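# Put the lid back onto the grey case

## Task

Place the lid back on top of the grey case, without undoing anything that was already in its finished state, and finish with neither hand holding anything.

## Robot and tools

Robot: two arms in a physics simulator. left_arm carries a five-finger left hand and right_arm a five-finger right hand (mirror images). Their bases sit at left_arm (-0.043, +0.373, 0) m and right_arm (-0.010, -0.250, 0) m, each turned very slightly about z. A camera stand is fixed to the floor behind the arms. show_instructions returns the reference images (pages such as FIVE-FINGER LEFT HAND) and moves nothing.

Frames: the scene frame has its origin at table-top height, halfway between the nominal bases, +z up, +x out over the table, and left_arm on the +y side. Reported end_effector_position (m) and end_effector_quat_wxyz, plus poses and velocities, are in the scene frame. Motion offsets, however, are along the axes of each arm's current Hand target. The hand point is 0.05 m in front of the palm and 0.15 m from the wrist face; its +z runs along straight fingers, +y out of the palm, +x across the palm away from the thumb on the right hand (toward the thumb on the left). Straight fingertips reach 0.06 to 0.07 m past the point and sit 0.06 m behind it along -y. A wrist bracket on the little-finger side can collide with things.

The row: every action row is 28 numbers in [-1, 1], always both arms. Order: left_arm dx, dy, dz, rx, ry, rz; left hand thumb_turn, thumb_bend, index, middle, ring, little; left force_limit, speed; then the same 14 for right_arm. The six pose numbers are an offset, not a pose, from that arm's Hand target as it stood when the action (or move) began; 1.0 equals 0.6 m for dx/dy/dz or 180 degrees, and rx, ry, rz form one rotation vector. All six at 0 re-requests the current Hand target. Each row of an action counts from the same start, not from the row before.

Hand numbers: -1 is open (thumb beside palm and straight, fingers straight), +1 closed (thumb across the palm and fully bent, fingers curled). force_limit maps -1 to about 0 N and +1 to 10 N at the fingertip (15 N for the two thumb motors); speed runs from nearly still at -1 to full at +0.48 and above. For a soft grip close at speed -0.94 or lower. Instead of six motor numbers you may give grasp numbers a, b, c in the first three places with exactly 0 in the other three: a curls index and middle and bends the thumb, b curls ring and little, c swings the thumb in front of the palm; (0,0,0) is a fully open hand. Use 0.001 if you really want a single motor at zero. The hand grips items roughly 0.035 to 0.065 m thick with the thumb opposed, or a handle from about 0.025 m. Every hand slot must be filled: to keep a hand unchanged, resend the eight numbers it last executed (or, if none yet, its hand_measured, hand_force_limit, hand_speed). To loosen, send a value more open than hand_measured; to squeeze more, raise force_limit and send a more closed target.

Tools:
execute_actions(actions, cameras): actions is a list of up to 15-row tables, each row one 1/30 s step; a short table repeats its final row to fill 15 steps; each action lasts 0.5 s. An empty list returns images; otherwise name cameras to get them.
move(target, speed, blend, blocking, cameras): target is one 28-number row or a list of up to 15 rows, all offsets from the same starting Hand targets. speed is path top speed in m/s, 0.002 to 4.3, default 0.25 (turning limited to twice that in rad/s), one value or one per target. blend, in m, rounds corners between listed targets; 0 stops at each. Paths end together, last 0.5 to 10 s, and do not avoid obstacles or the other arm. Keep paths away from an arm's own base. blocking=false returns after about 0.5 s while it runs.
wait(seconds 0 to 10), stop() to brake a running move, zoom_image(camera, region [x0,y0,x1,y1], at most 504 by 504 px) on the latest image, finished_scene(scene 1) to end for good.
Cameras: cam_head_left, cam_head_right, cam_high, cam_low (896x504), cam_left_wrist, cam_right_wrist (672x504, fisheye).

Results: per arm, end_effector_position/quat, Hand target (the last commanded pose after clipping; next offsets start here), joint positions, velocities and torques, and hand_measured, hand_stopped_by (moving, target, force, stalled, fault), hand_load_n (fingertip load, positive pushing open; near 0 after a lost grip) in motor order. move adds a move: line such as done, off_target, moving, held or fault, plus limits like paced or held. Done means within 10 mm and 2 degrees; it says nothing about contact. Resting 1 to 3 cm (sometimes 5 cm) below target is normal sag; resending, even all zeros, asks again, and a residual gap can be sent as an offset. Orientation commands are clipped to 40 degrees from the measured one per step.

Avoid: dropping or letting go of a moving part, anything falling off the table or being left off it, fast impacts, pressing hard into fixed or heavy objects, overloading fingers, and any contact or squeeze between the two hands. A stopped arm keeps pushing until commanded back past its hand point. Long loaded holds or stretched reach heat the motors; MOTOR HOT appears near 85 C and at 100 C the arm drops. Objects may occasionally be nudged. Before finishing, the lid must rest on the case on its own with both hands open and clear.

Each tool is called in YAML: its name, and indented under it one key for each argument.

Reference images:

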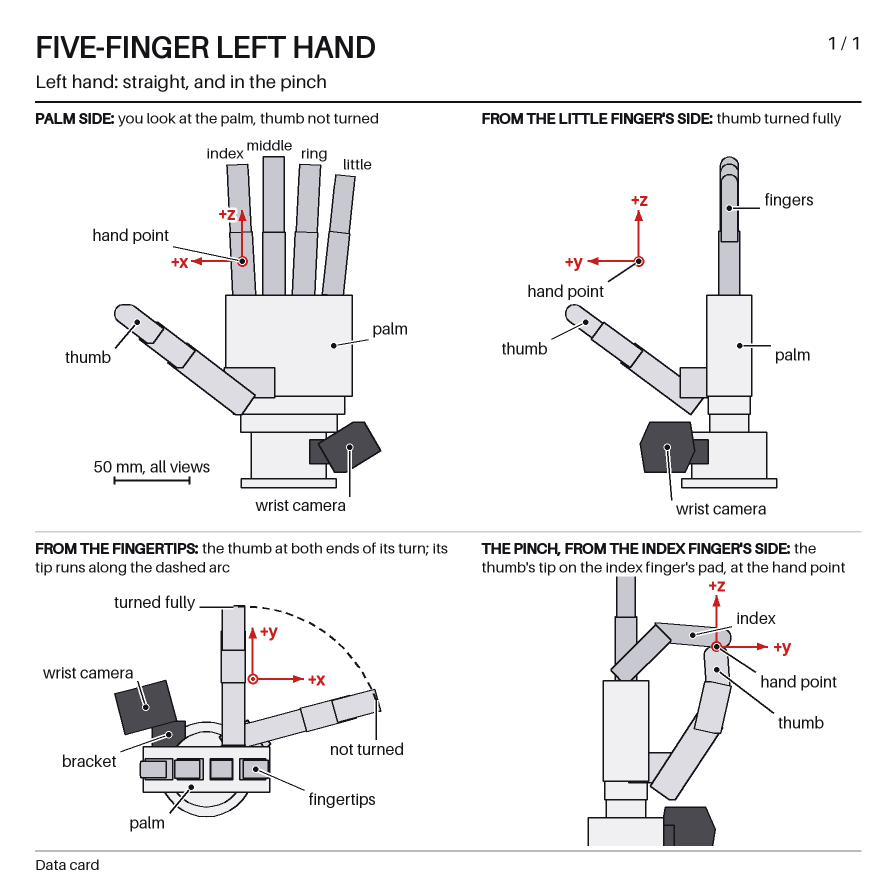

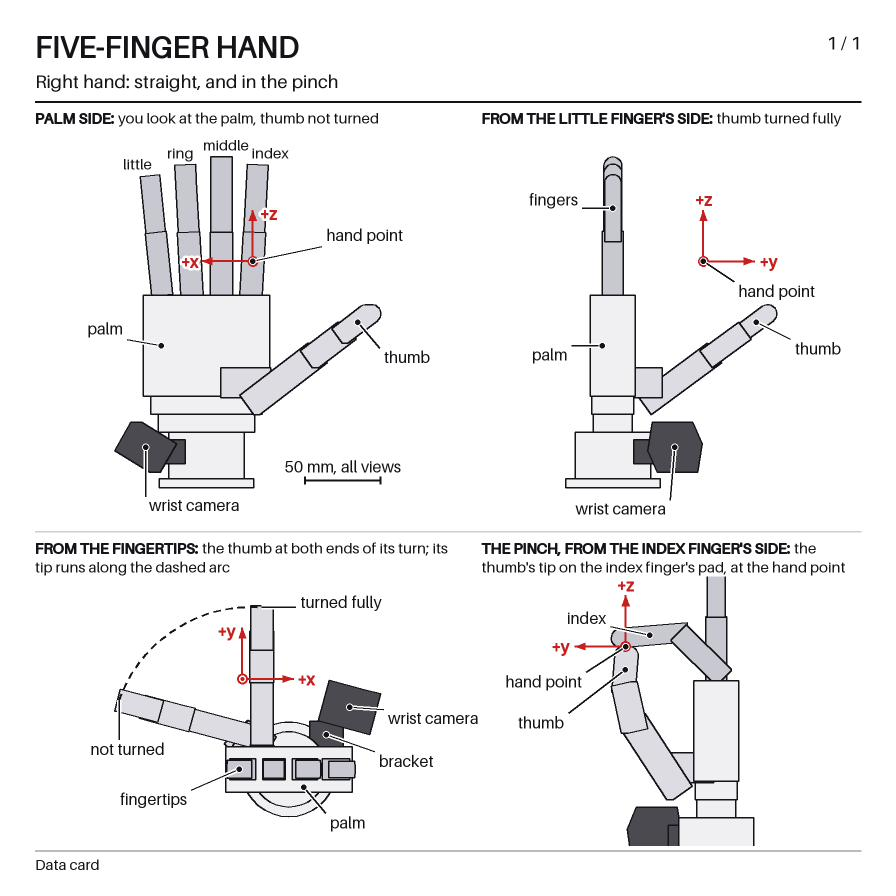

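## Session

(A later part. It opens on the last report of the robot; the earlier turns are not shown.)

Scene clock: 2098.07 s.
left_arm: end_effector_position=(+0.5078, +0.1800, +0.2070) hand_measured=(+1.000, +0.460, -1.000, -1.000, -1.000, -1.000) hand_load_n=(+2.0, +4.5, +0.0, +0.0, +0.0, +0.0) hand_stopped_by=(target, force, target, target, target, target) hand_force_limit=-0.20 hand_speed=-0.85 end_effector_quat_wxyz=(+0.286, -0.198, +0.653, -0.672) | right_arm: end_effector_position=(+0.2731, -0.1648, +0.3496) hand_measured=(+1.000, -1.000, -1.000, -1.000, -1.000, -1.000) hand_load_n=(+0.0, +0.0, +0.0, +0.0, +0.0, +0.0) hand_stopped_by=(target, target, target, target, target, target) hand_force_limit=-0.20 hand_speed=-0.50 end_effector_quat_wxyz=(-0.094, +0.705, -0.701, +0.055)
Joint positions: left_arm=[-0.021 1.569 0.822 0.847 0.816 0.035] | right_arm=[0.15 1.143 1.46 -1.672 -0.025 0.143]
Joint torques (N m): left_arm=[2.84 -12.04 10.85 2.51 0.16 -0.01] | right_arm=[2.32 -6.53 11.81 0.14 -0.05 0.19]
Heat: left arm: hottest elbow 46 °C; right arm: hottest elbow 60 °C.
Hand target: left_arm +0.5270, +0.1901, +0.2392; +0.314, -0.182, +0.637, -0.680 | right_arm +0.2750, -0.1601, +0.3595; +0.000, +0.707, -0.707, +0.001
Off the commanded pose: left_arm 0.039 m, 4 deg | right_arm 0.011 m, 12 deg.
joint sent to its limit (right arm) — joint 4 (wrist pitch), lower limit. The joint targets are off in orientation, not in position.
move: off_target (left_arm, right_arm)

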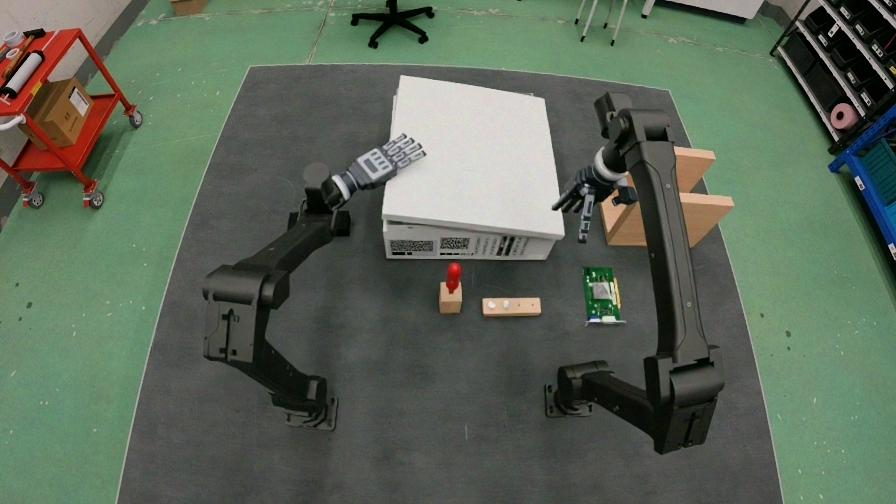

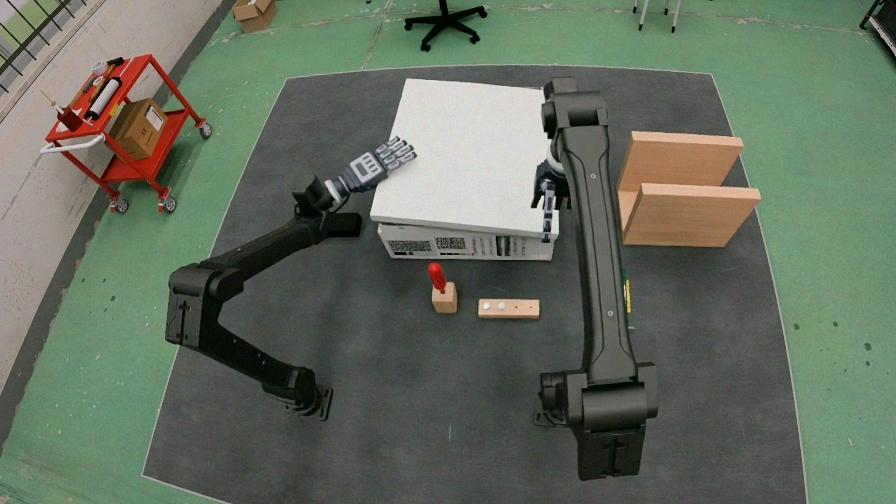

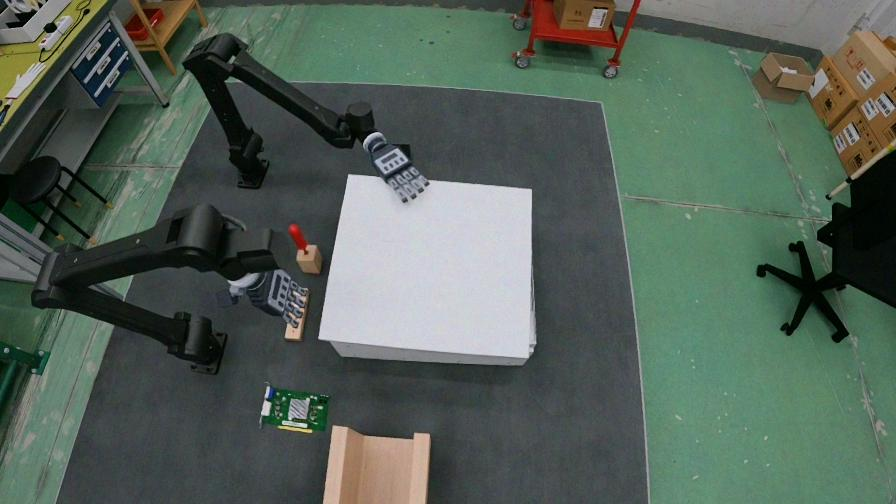

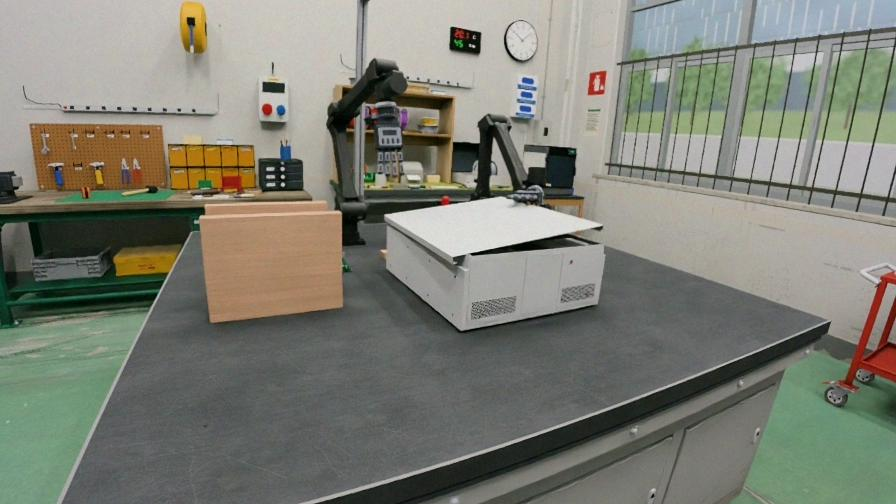

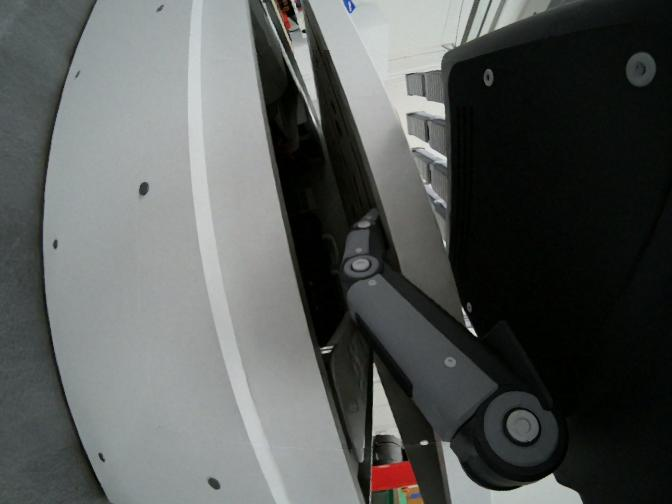

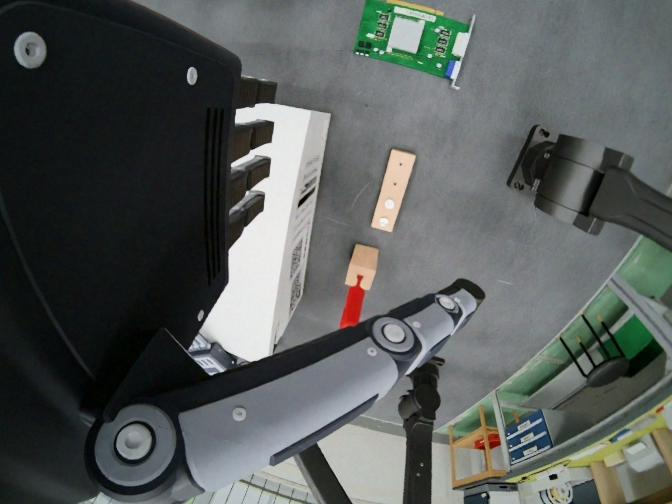

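move:
  target: [0,0,0,0,0,0,1,1,-1,-1,-1,-1,-0.2,-0.85,-0.0667,0.0217,0.2408,0,0,0,1,-1,-1,-1,-1,-1,-0.2,-0.5]
  speed: 0.12
  cameras: ["all"]

zoom_image:
  camera: "cam_head_left"
  region: [460, 150, 660, 300]

zoom_image:
  camera: "cam_high"
  region: [200, 230, 400, 380]

Scene clock: 2116.43 s.
left_arm: end_effector_position=(+0.5078, +0.1800, +0.2070) hand_measured=(+1.000, +0.460, -1.000, -1.000, -1.000, -1.000) hand_load_n=(+2.0, +4.5, +0.0, +0.0, -0.5, +0.0) hand_stopped_by=(target, force, target, target, target, target) hand_force_limit=-0.20 hand_speed=-0.85 end_effector_quat_wxyz=(+0.286, -0.198, +0.653, -0.672) | right_arm: end_effector_position=(+0.2626, -0.1242, +0.2207) hand_measured=(+1.000, -1.000, -1.000, -1.000, -1.000, -1.000) hand_load_n=(+0.0, +0.0, +0.0, +0.0, -0.5, +0.0) hand_stopped_by=(target, target, target, target, target, target) hand_force_limit=-0.20 hand_speed=-0.50 end_effector_quat_wxyz=(-0.003, +0.708, -0.706, +0.001)
Joint positions: left_arm=[-0.021 1.569 0.822 0.847 0.816 0.035] | right_arm=[0.284 1.241 1.185 -1.508 -0.001 0.277]
Joint torques (N m): left_arm=[2.73 -12.34 10.78 2.55 0.16 -0.02] | right_arm=[1.9 -7 8.53 0.66 0.05 0.2]
Heat: left arm: hottest elbow 46 °C; right arm: hottest elbow 58 °C.
Hand target: left_arm +0.5270, +0.1901, +0.2392; +0.314, -0.182, +0.637, -0.680 | right_arm +0.2621, -0.1202, +0.2150; +0.000, +0.707, -0.707, +0.001
Off the commanded pose: left_arm 0.039 m, 4 deg | right_arm 0.007 m, 0 deg.
move: off_target (left_arm)

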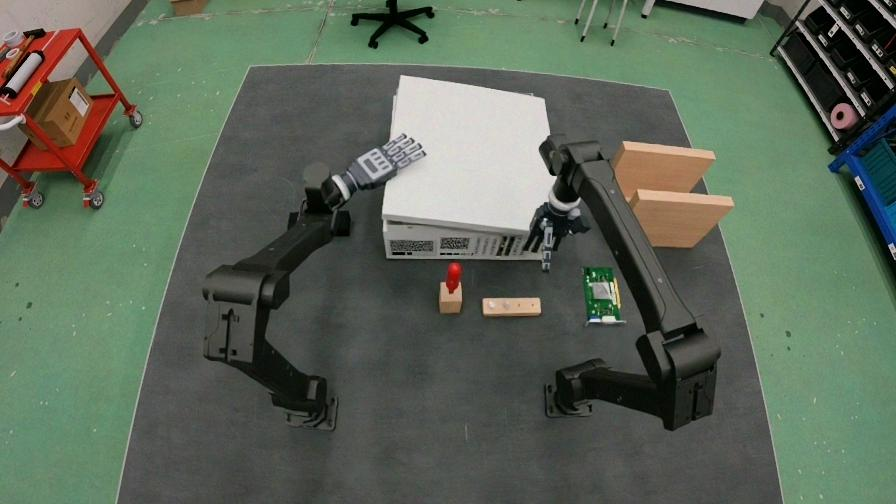

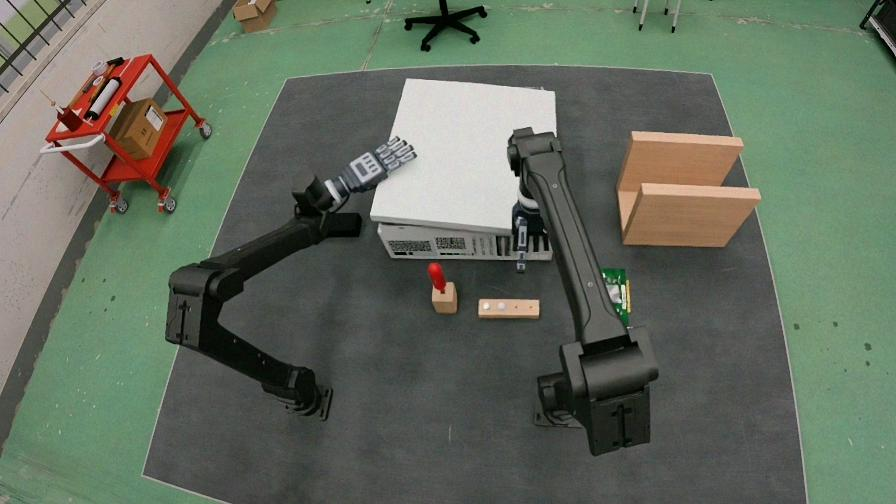

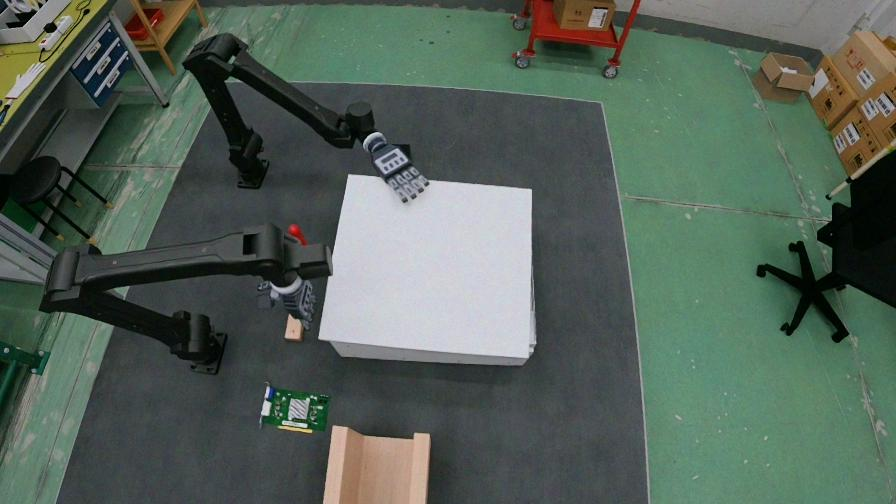

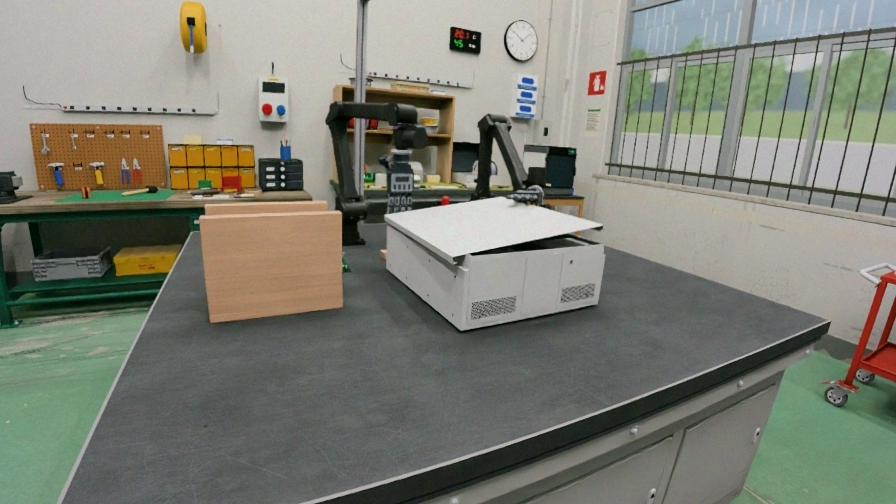

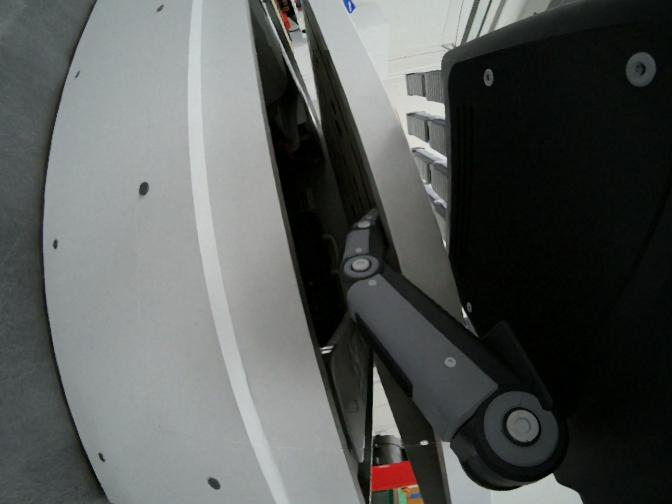

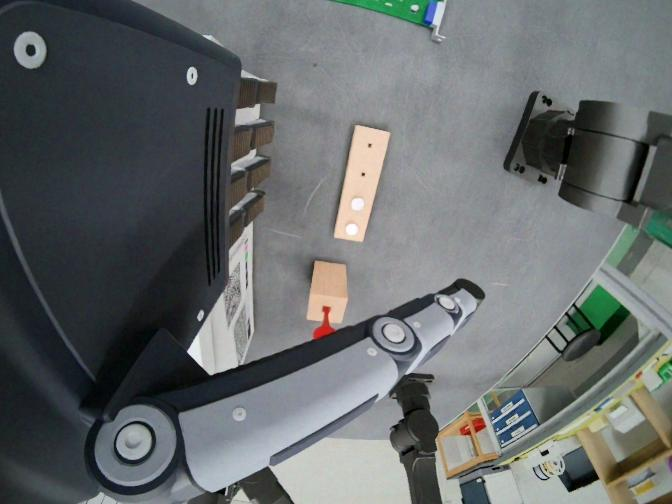

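Scaled by 2.520.

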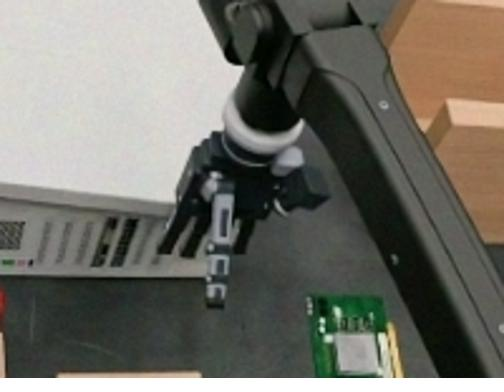

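Scaled by 2.520.

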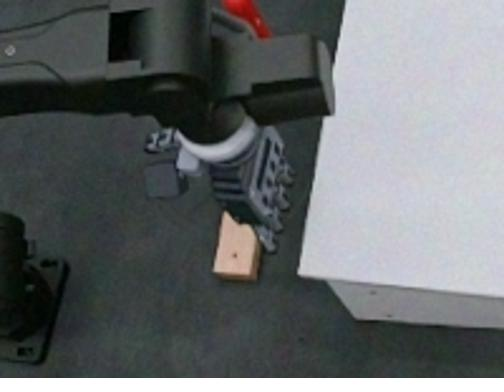

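move:
  target: [0,0,0,0,0,0,1,1,-1,-1,-1,-1,-0.2,-0.85,0,-0.1,0,0,0,0,1,-1,-1,-1,-1,-1,-0.2,-0.5]
  speed: 0.05
  cameras: ["cam_head_left", "cam_head_right", "cam_high", "cam_low"]

zoom_image:
  camera: "cam_high"
  region: [260, 150, 560, 380]

zoom_image:
  camera: "cam_head_left"
  region: [360, 60, 620, 270]

Scene clock: 2127.03 s.
left_arm: end_effector_position=(+0.5086, +0.1816, +0.2055) hand_measured=(+1.000, +0.460, -1.000, -1.000, -1.000, -1.000) hand_load_n=(+1.5, +4.5, +0.0, -0.5, +0.0, +0.0) hand_stopped_by=(target, force, target, target, target, target) hand_force_limit=-0.20 hand_speed=-0.85 end_effector_quat_wxyz=(+0.286, -0.200, +0.653, -0.672) | right_arm: end_effector_position=(+0.2930, -0.1213, +0.1996) hand_measured=(+1.000, -1.000, -1.000, -1.000, -1.000, -1.000) hand_load_n=(+0.0, +0.0, -0.5, +0.0, +0.0, +0.0) hand_stopped_by=(target, target, target, target, target, target) hand_force_limit=-0.20 hand_speed=-0.50 end_effector_quat_wxyz=(+0.026, +0.712, -0.702, -0.016)
Joint positions: left_arm=[-0.018 1.572 0.822 0.847 0.816 0.035] | right_arm=[0.271 1.376 1.241 -1.498 -0.001 0.253]
Joint torques (N m): left_arm=[2.43 -12.34 10.73 2.58 0.16 -0.01] | right_arm=[0.21 -8.35 15.38 0.36 -0.01 -0.05]
Heat: left arm: hottest elbow 47 °C; right arm: hottest elbow 57 °C.
Hand target: left_arm +0.5270, +0.1902, +0.2392; +0.314, -0.182, +0.637, -0.680 | right_arm +0.3221, -0.1201, +0.2152; +0.000, +0.707, -0.707, +0.001
Off the commanded pose: left_arm 0.039 m, 4 deg | right_arm 0.033 m, 4 deg.
move: off_target (left_arm, right_arm)
Images, in order (width x height): cam_head_left 896x504, cam_head_right 896x504, cam_high 896x504, cam_low 896x504.

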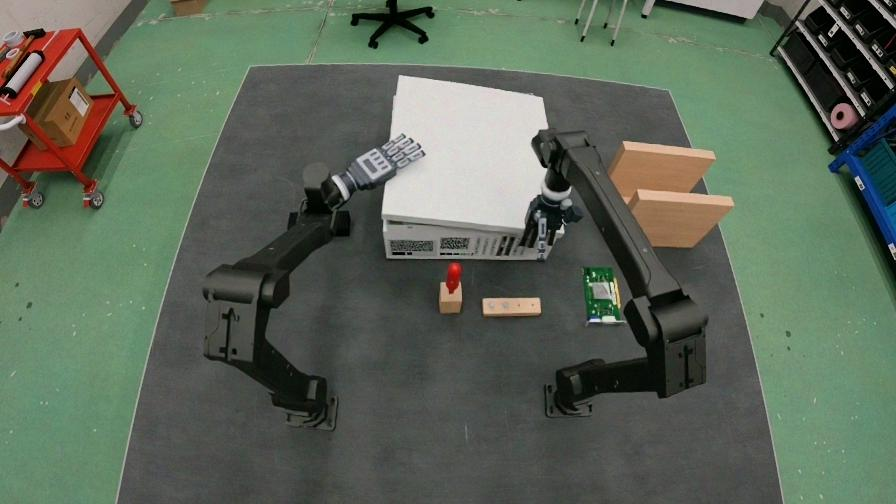

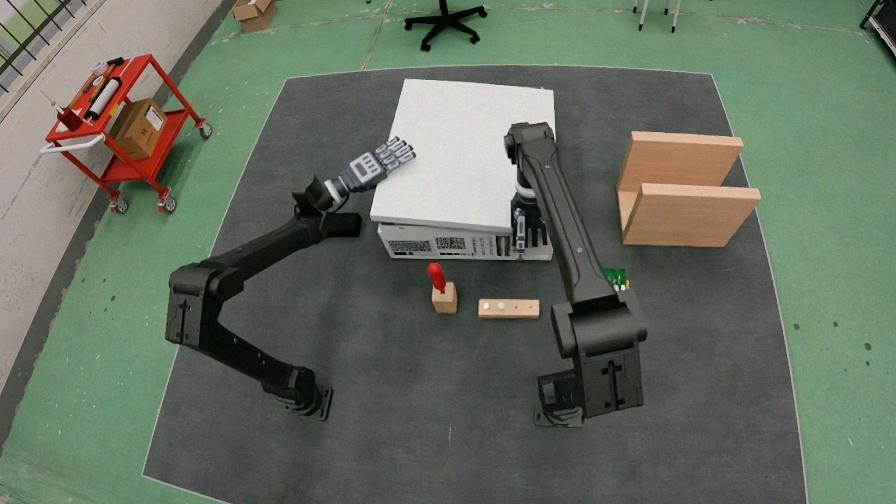

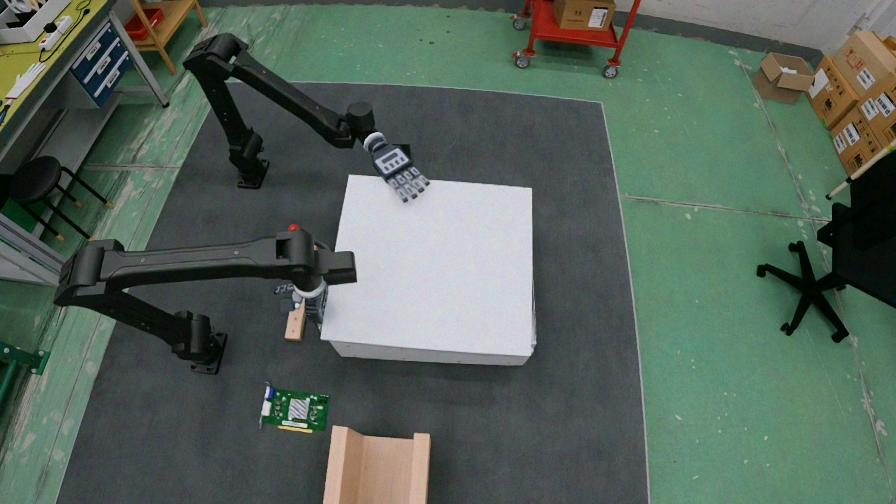

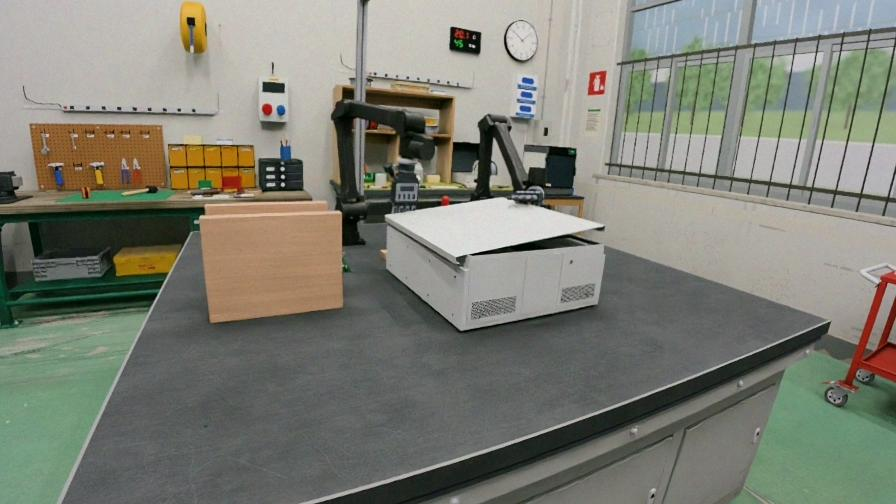

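Scaled by 1.680.

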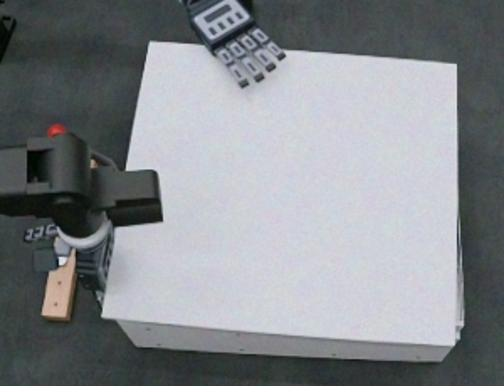

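Scaled by 1.938.

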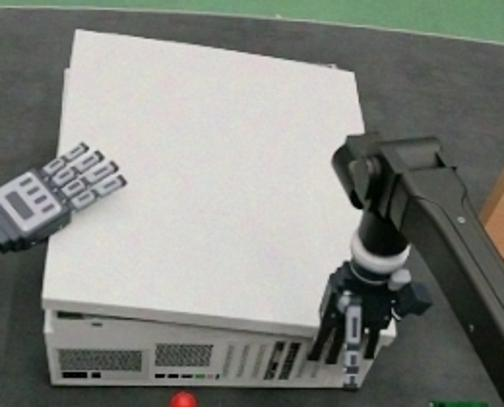

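move:
  target: [0,0,0,0,0,0,1,1,-1,-1,-1,-1,-0.2,-0.85,0,-0.0833,-0.02,0,0,0,1,-1,-1,-1,-1,-1,-0.2,-0.5]
  speed: 0.04
  cameras: ["cam_head_left", "cam_head_right", "cam_high", "cam_low"]

zoom_image:
  camera: "cam_high"
  region: [260, 150, 560, 380]

zoom_image:
  camera: "cam_head_left"
  region: [360, 60, 620, 270]

zoom_image:
  camera: "cam_low"
  region: [340, 150, 640, 340]

Scene clock: 2135.60 s.
left_arm: end_effector_position=(+0.5094, +0.1839, +0.2053) hand_measured=(+1.000, +0.460, -1.000, -1.000, -1.000, -1.000) hand_load_n=(+1.5, +4.5, +0.0, +0.0, +0.0, +0.0) hand_stopped_by=(target, force, target, target, target, target) hand_force_limit=-0.20 hand_speed=-0.85 end_effector_quat_wxyz=(+0.287, -0.202, +0.653, -0.671) | right_arm: end_effector_position=(+0.3059, -0.1250, +0.2064) hand_measured=(+1.000, -1.000, -1.000, -1.000, -1.000, -1.000) hand_load_n=(+0.0, +0.0, -2.5, +0.0, +0.0, +0.0) hand_stopped_by=(target, target, target, target, target, target) hand_force_limit=-0.20 hand_speed=-0.50 end_effector_quat_wxyz=(+0.069, +0.723, -0.685, -0.048)
Joint positions: left_arm=[-0.014 1.572 0.822 0.847 0.816 0.035] | right_arm=[0.255 1.482 1.345 -1.602 -0.007 0.197]
Joint torques (N m): left_arm=[2.2 -12.75 10.73 2.52 0.18 -0.02] | right_arm=[-1.26 -9.64 19.49 2.3 0.25 0.35]
Heat: left arm: hottest elbow 47 °C; right arm: hottest elbow 58 °C.
Hand target: left_arm +0.5270, +0.1901, +0.2390; +0.314, -0.183, +0.637, -0.680 | right_arm +0.3720, -0.1201, +0.2271; +0.000, +0.707, -0.707, +0.001
Off the commanded pose: left_arm 0.039 m, 4 deg | right_arm 0.070 m, 10 deg.
move: off_target (left_arm, right_arm)
Images, in order (width x height): cam_head_left 896x504, cam_head_right 896x504, cam_high 896x504, cam_low 896x504.

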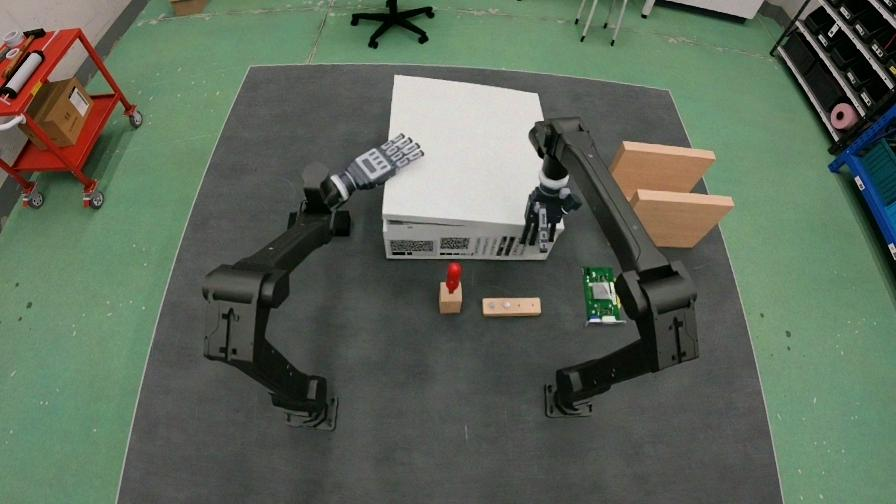

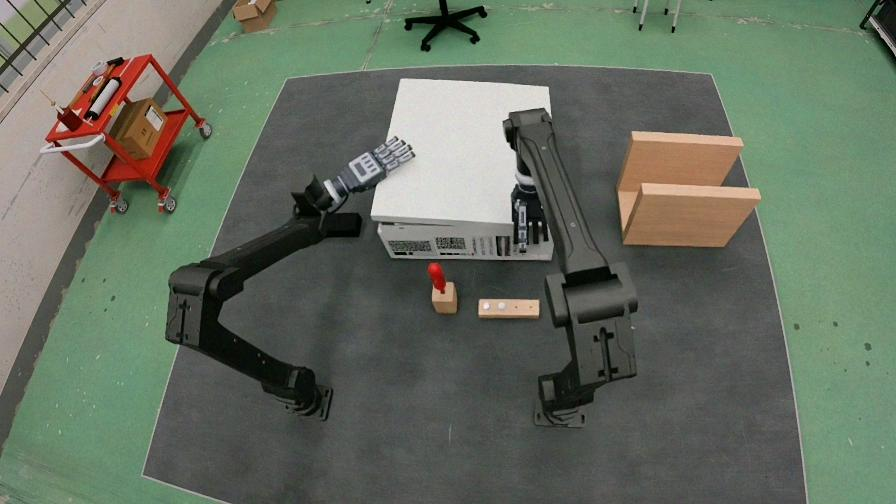

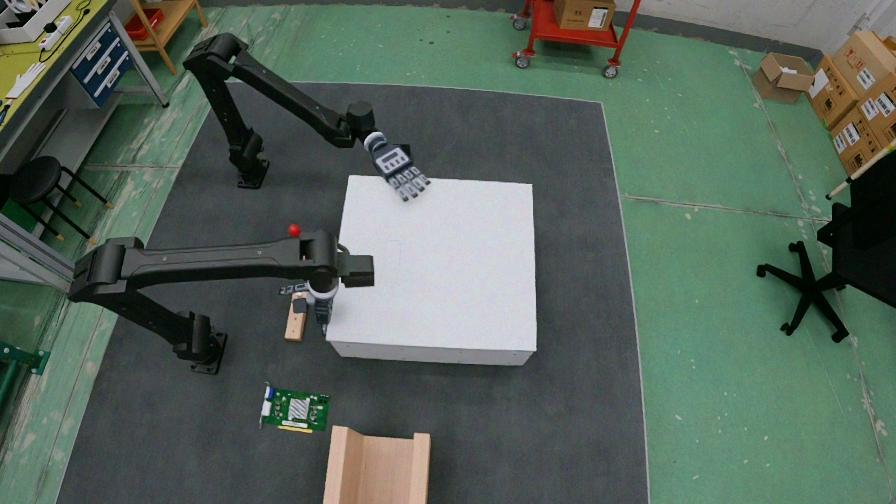

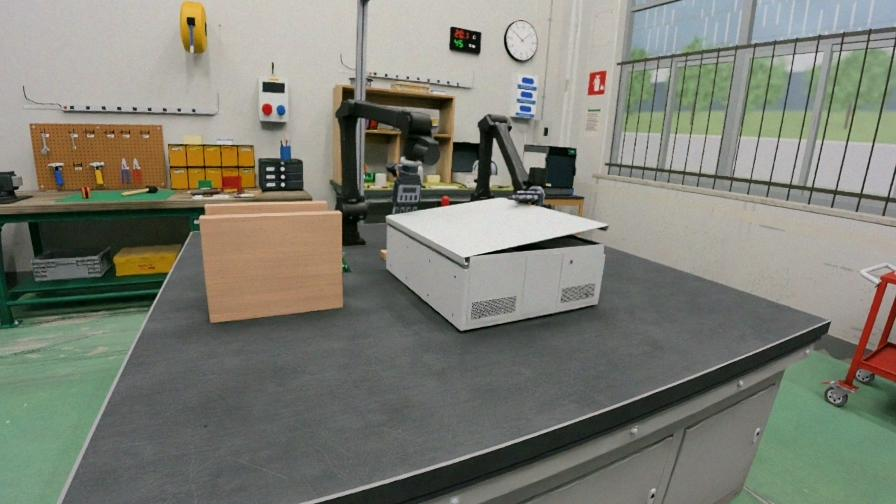

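Scaled by 1.680.

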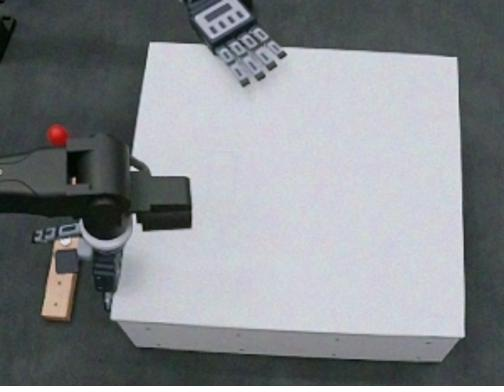

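Scaled by 1.938.

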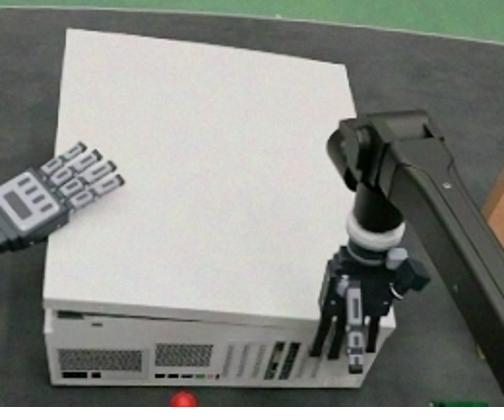

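Scaled by 1.680.

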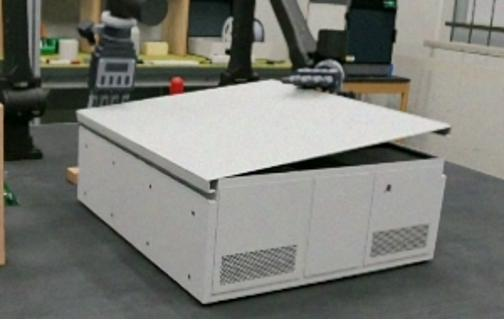

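move:
  target: [0,0,0,0,0,0,1,0.0,-1,-1,-1,-1,-0.2,-0.85,0,0.04,0,0,0,0,1,-1,-1,-1,-1,-1,-0.2,-0.5]
  speed: 0.04
  cameras: ["cam_low", "cam_left_wrist", "cam_head_left", "cam_high"]

zoom_image:
  camera: "cam_low"
  region: [440, 160, 630, 280]

zoom_image:
  camera: "cam_left_wrist"
  region: [160, 0, 520, 504]

Scene clock: 2174.10 s.
left_arm: end_effector_position=(+0.5094, +0.1841, +0.2054) hand_measured=(+1.000, +0.000, -1.000, -1.000, -1.000, -1.000) hand_load_n=(+0.5, +2.0, +0.0, +0.0, +0.0, +0.0) hand_stopped_by=(target, target, target, target, target, target) hand_force_limit=-0.20 hand_speed=-0.85 end_effector_quat_wxyz=(+0.287, -0.202, +0.653, -0.671) | right_arm: end_effector_position=(+0.3062, -0.1247, +0.2110) hand_measured=(+1.000, -1.000, -1.000, -1.000, -1.000, -1.000) hand_load_n=(+0.0, +0.0, -2.0, -0.5, +0.0, +0.0) hand_stopped_by=(target, target, target, target, target, target) hand_force_limit=-0.20 hand_speed=-0.50 end_effector_quat_wxyz=(+0.060, +0.723, -0.687, -0.042)
Joint positions: left_arm=[-0.014 1.572 0.822 0.847 0.816 0.033] | right_arm=[0.255 1.466 1.346 -1.596 -0.008 0.198]
Joint torques (N m): left_arm=[2.08 -12.28 10.85 2.59 0.15 0] | right_arm=[-0.38 -12.75 14.64 2.47 0.18 0.44]
Heat: left arm: hottest elbow 47 °C; right arm: hottest elbow 75 °C.
Hand target: left_arm +0.5270, +0.1902, +0.2390; +0.314, -0.183, +0.637, -0.680 | right_arm +0.3481, -0.1201, +0.2272; +0.000, +0.707, -0.707, +0.001
Off the commanded pose: left_arm 0.038 m, 4 deg | right_arm 0.045 m, 9 deg.
move: off_target (left_arm, right_arm)
Images, in order (width x height): cam_head_left 896x504, cam_high 896x504, cam_low 896x504, cam_left_wrist 672x504.

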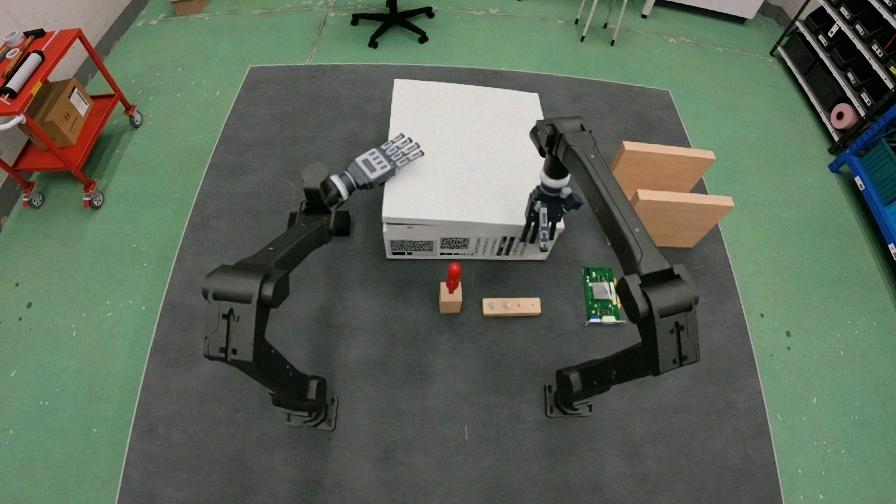

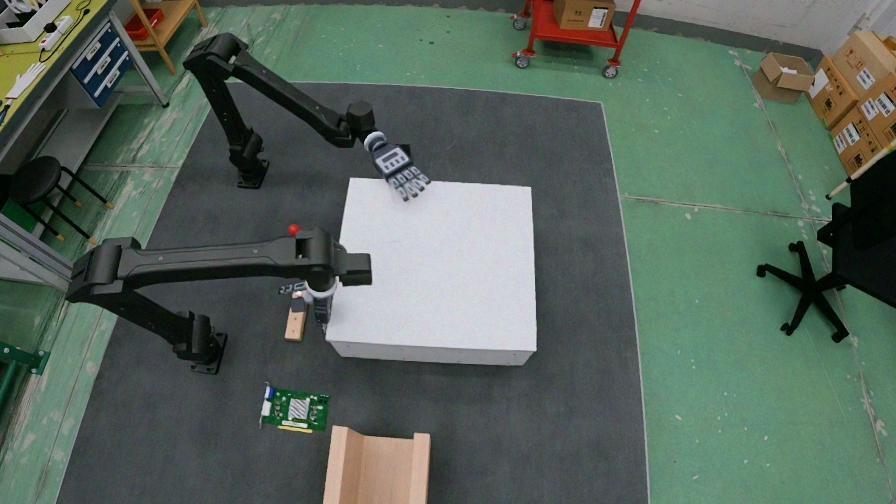

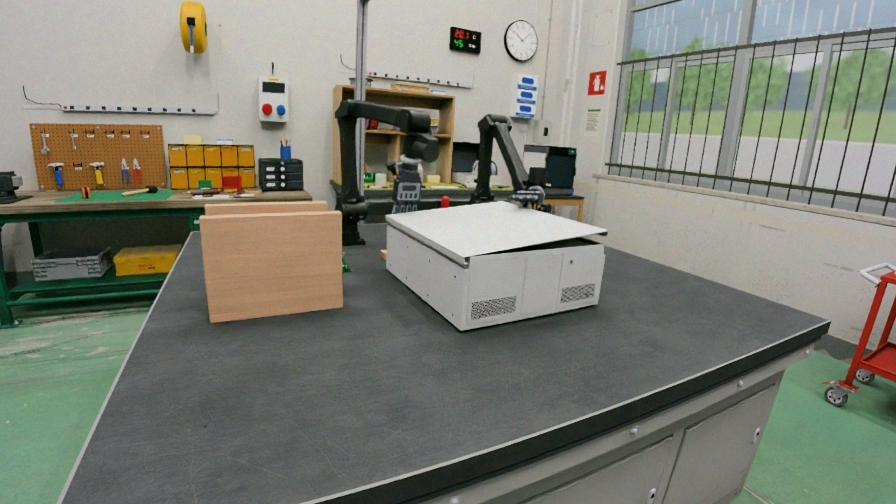

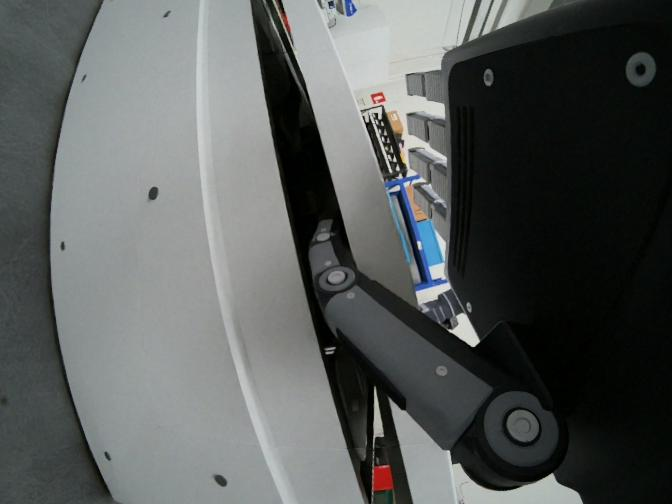

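Scaled by 2.653.

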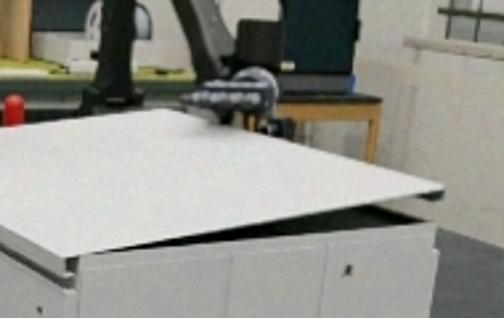

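Scaled by 1.000.

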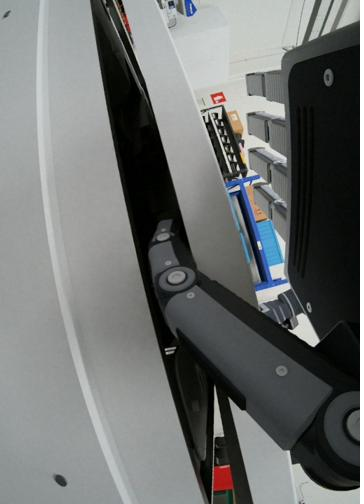

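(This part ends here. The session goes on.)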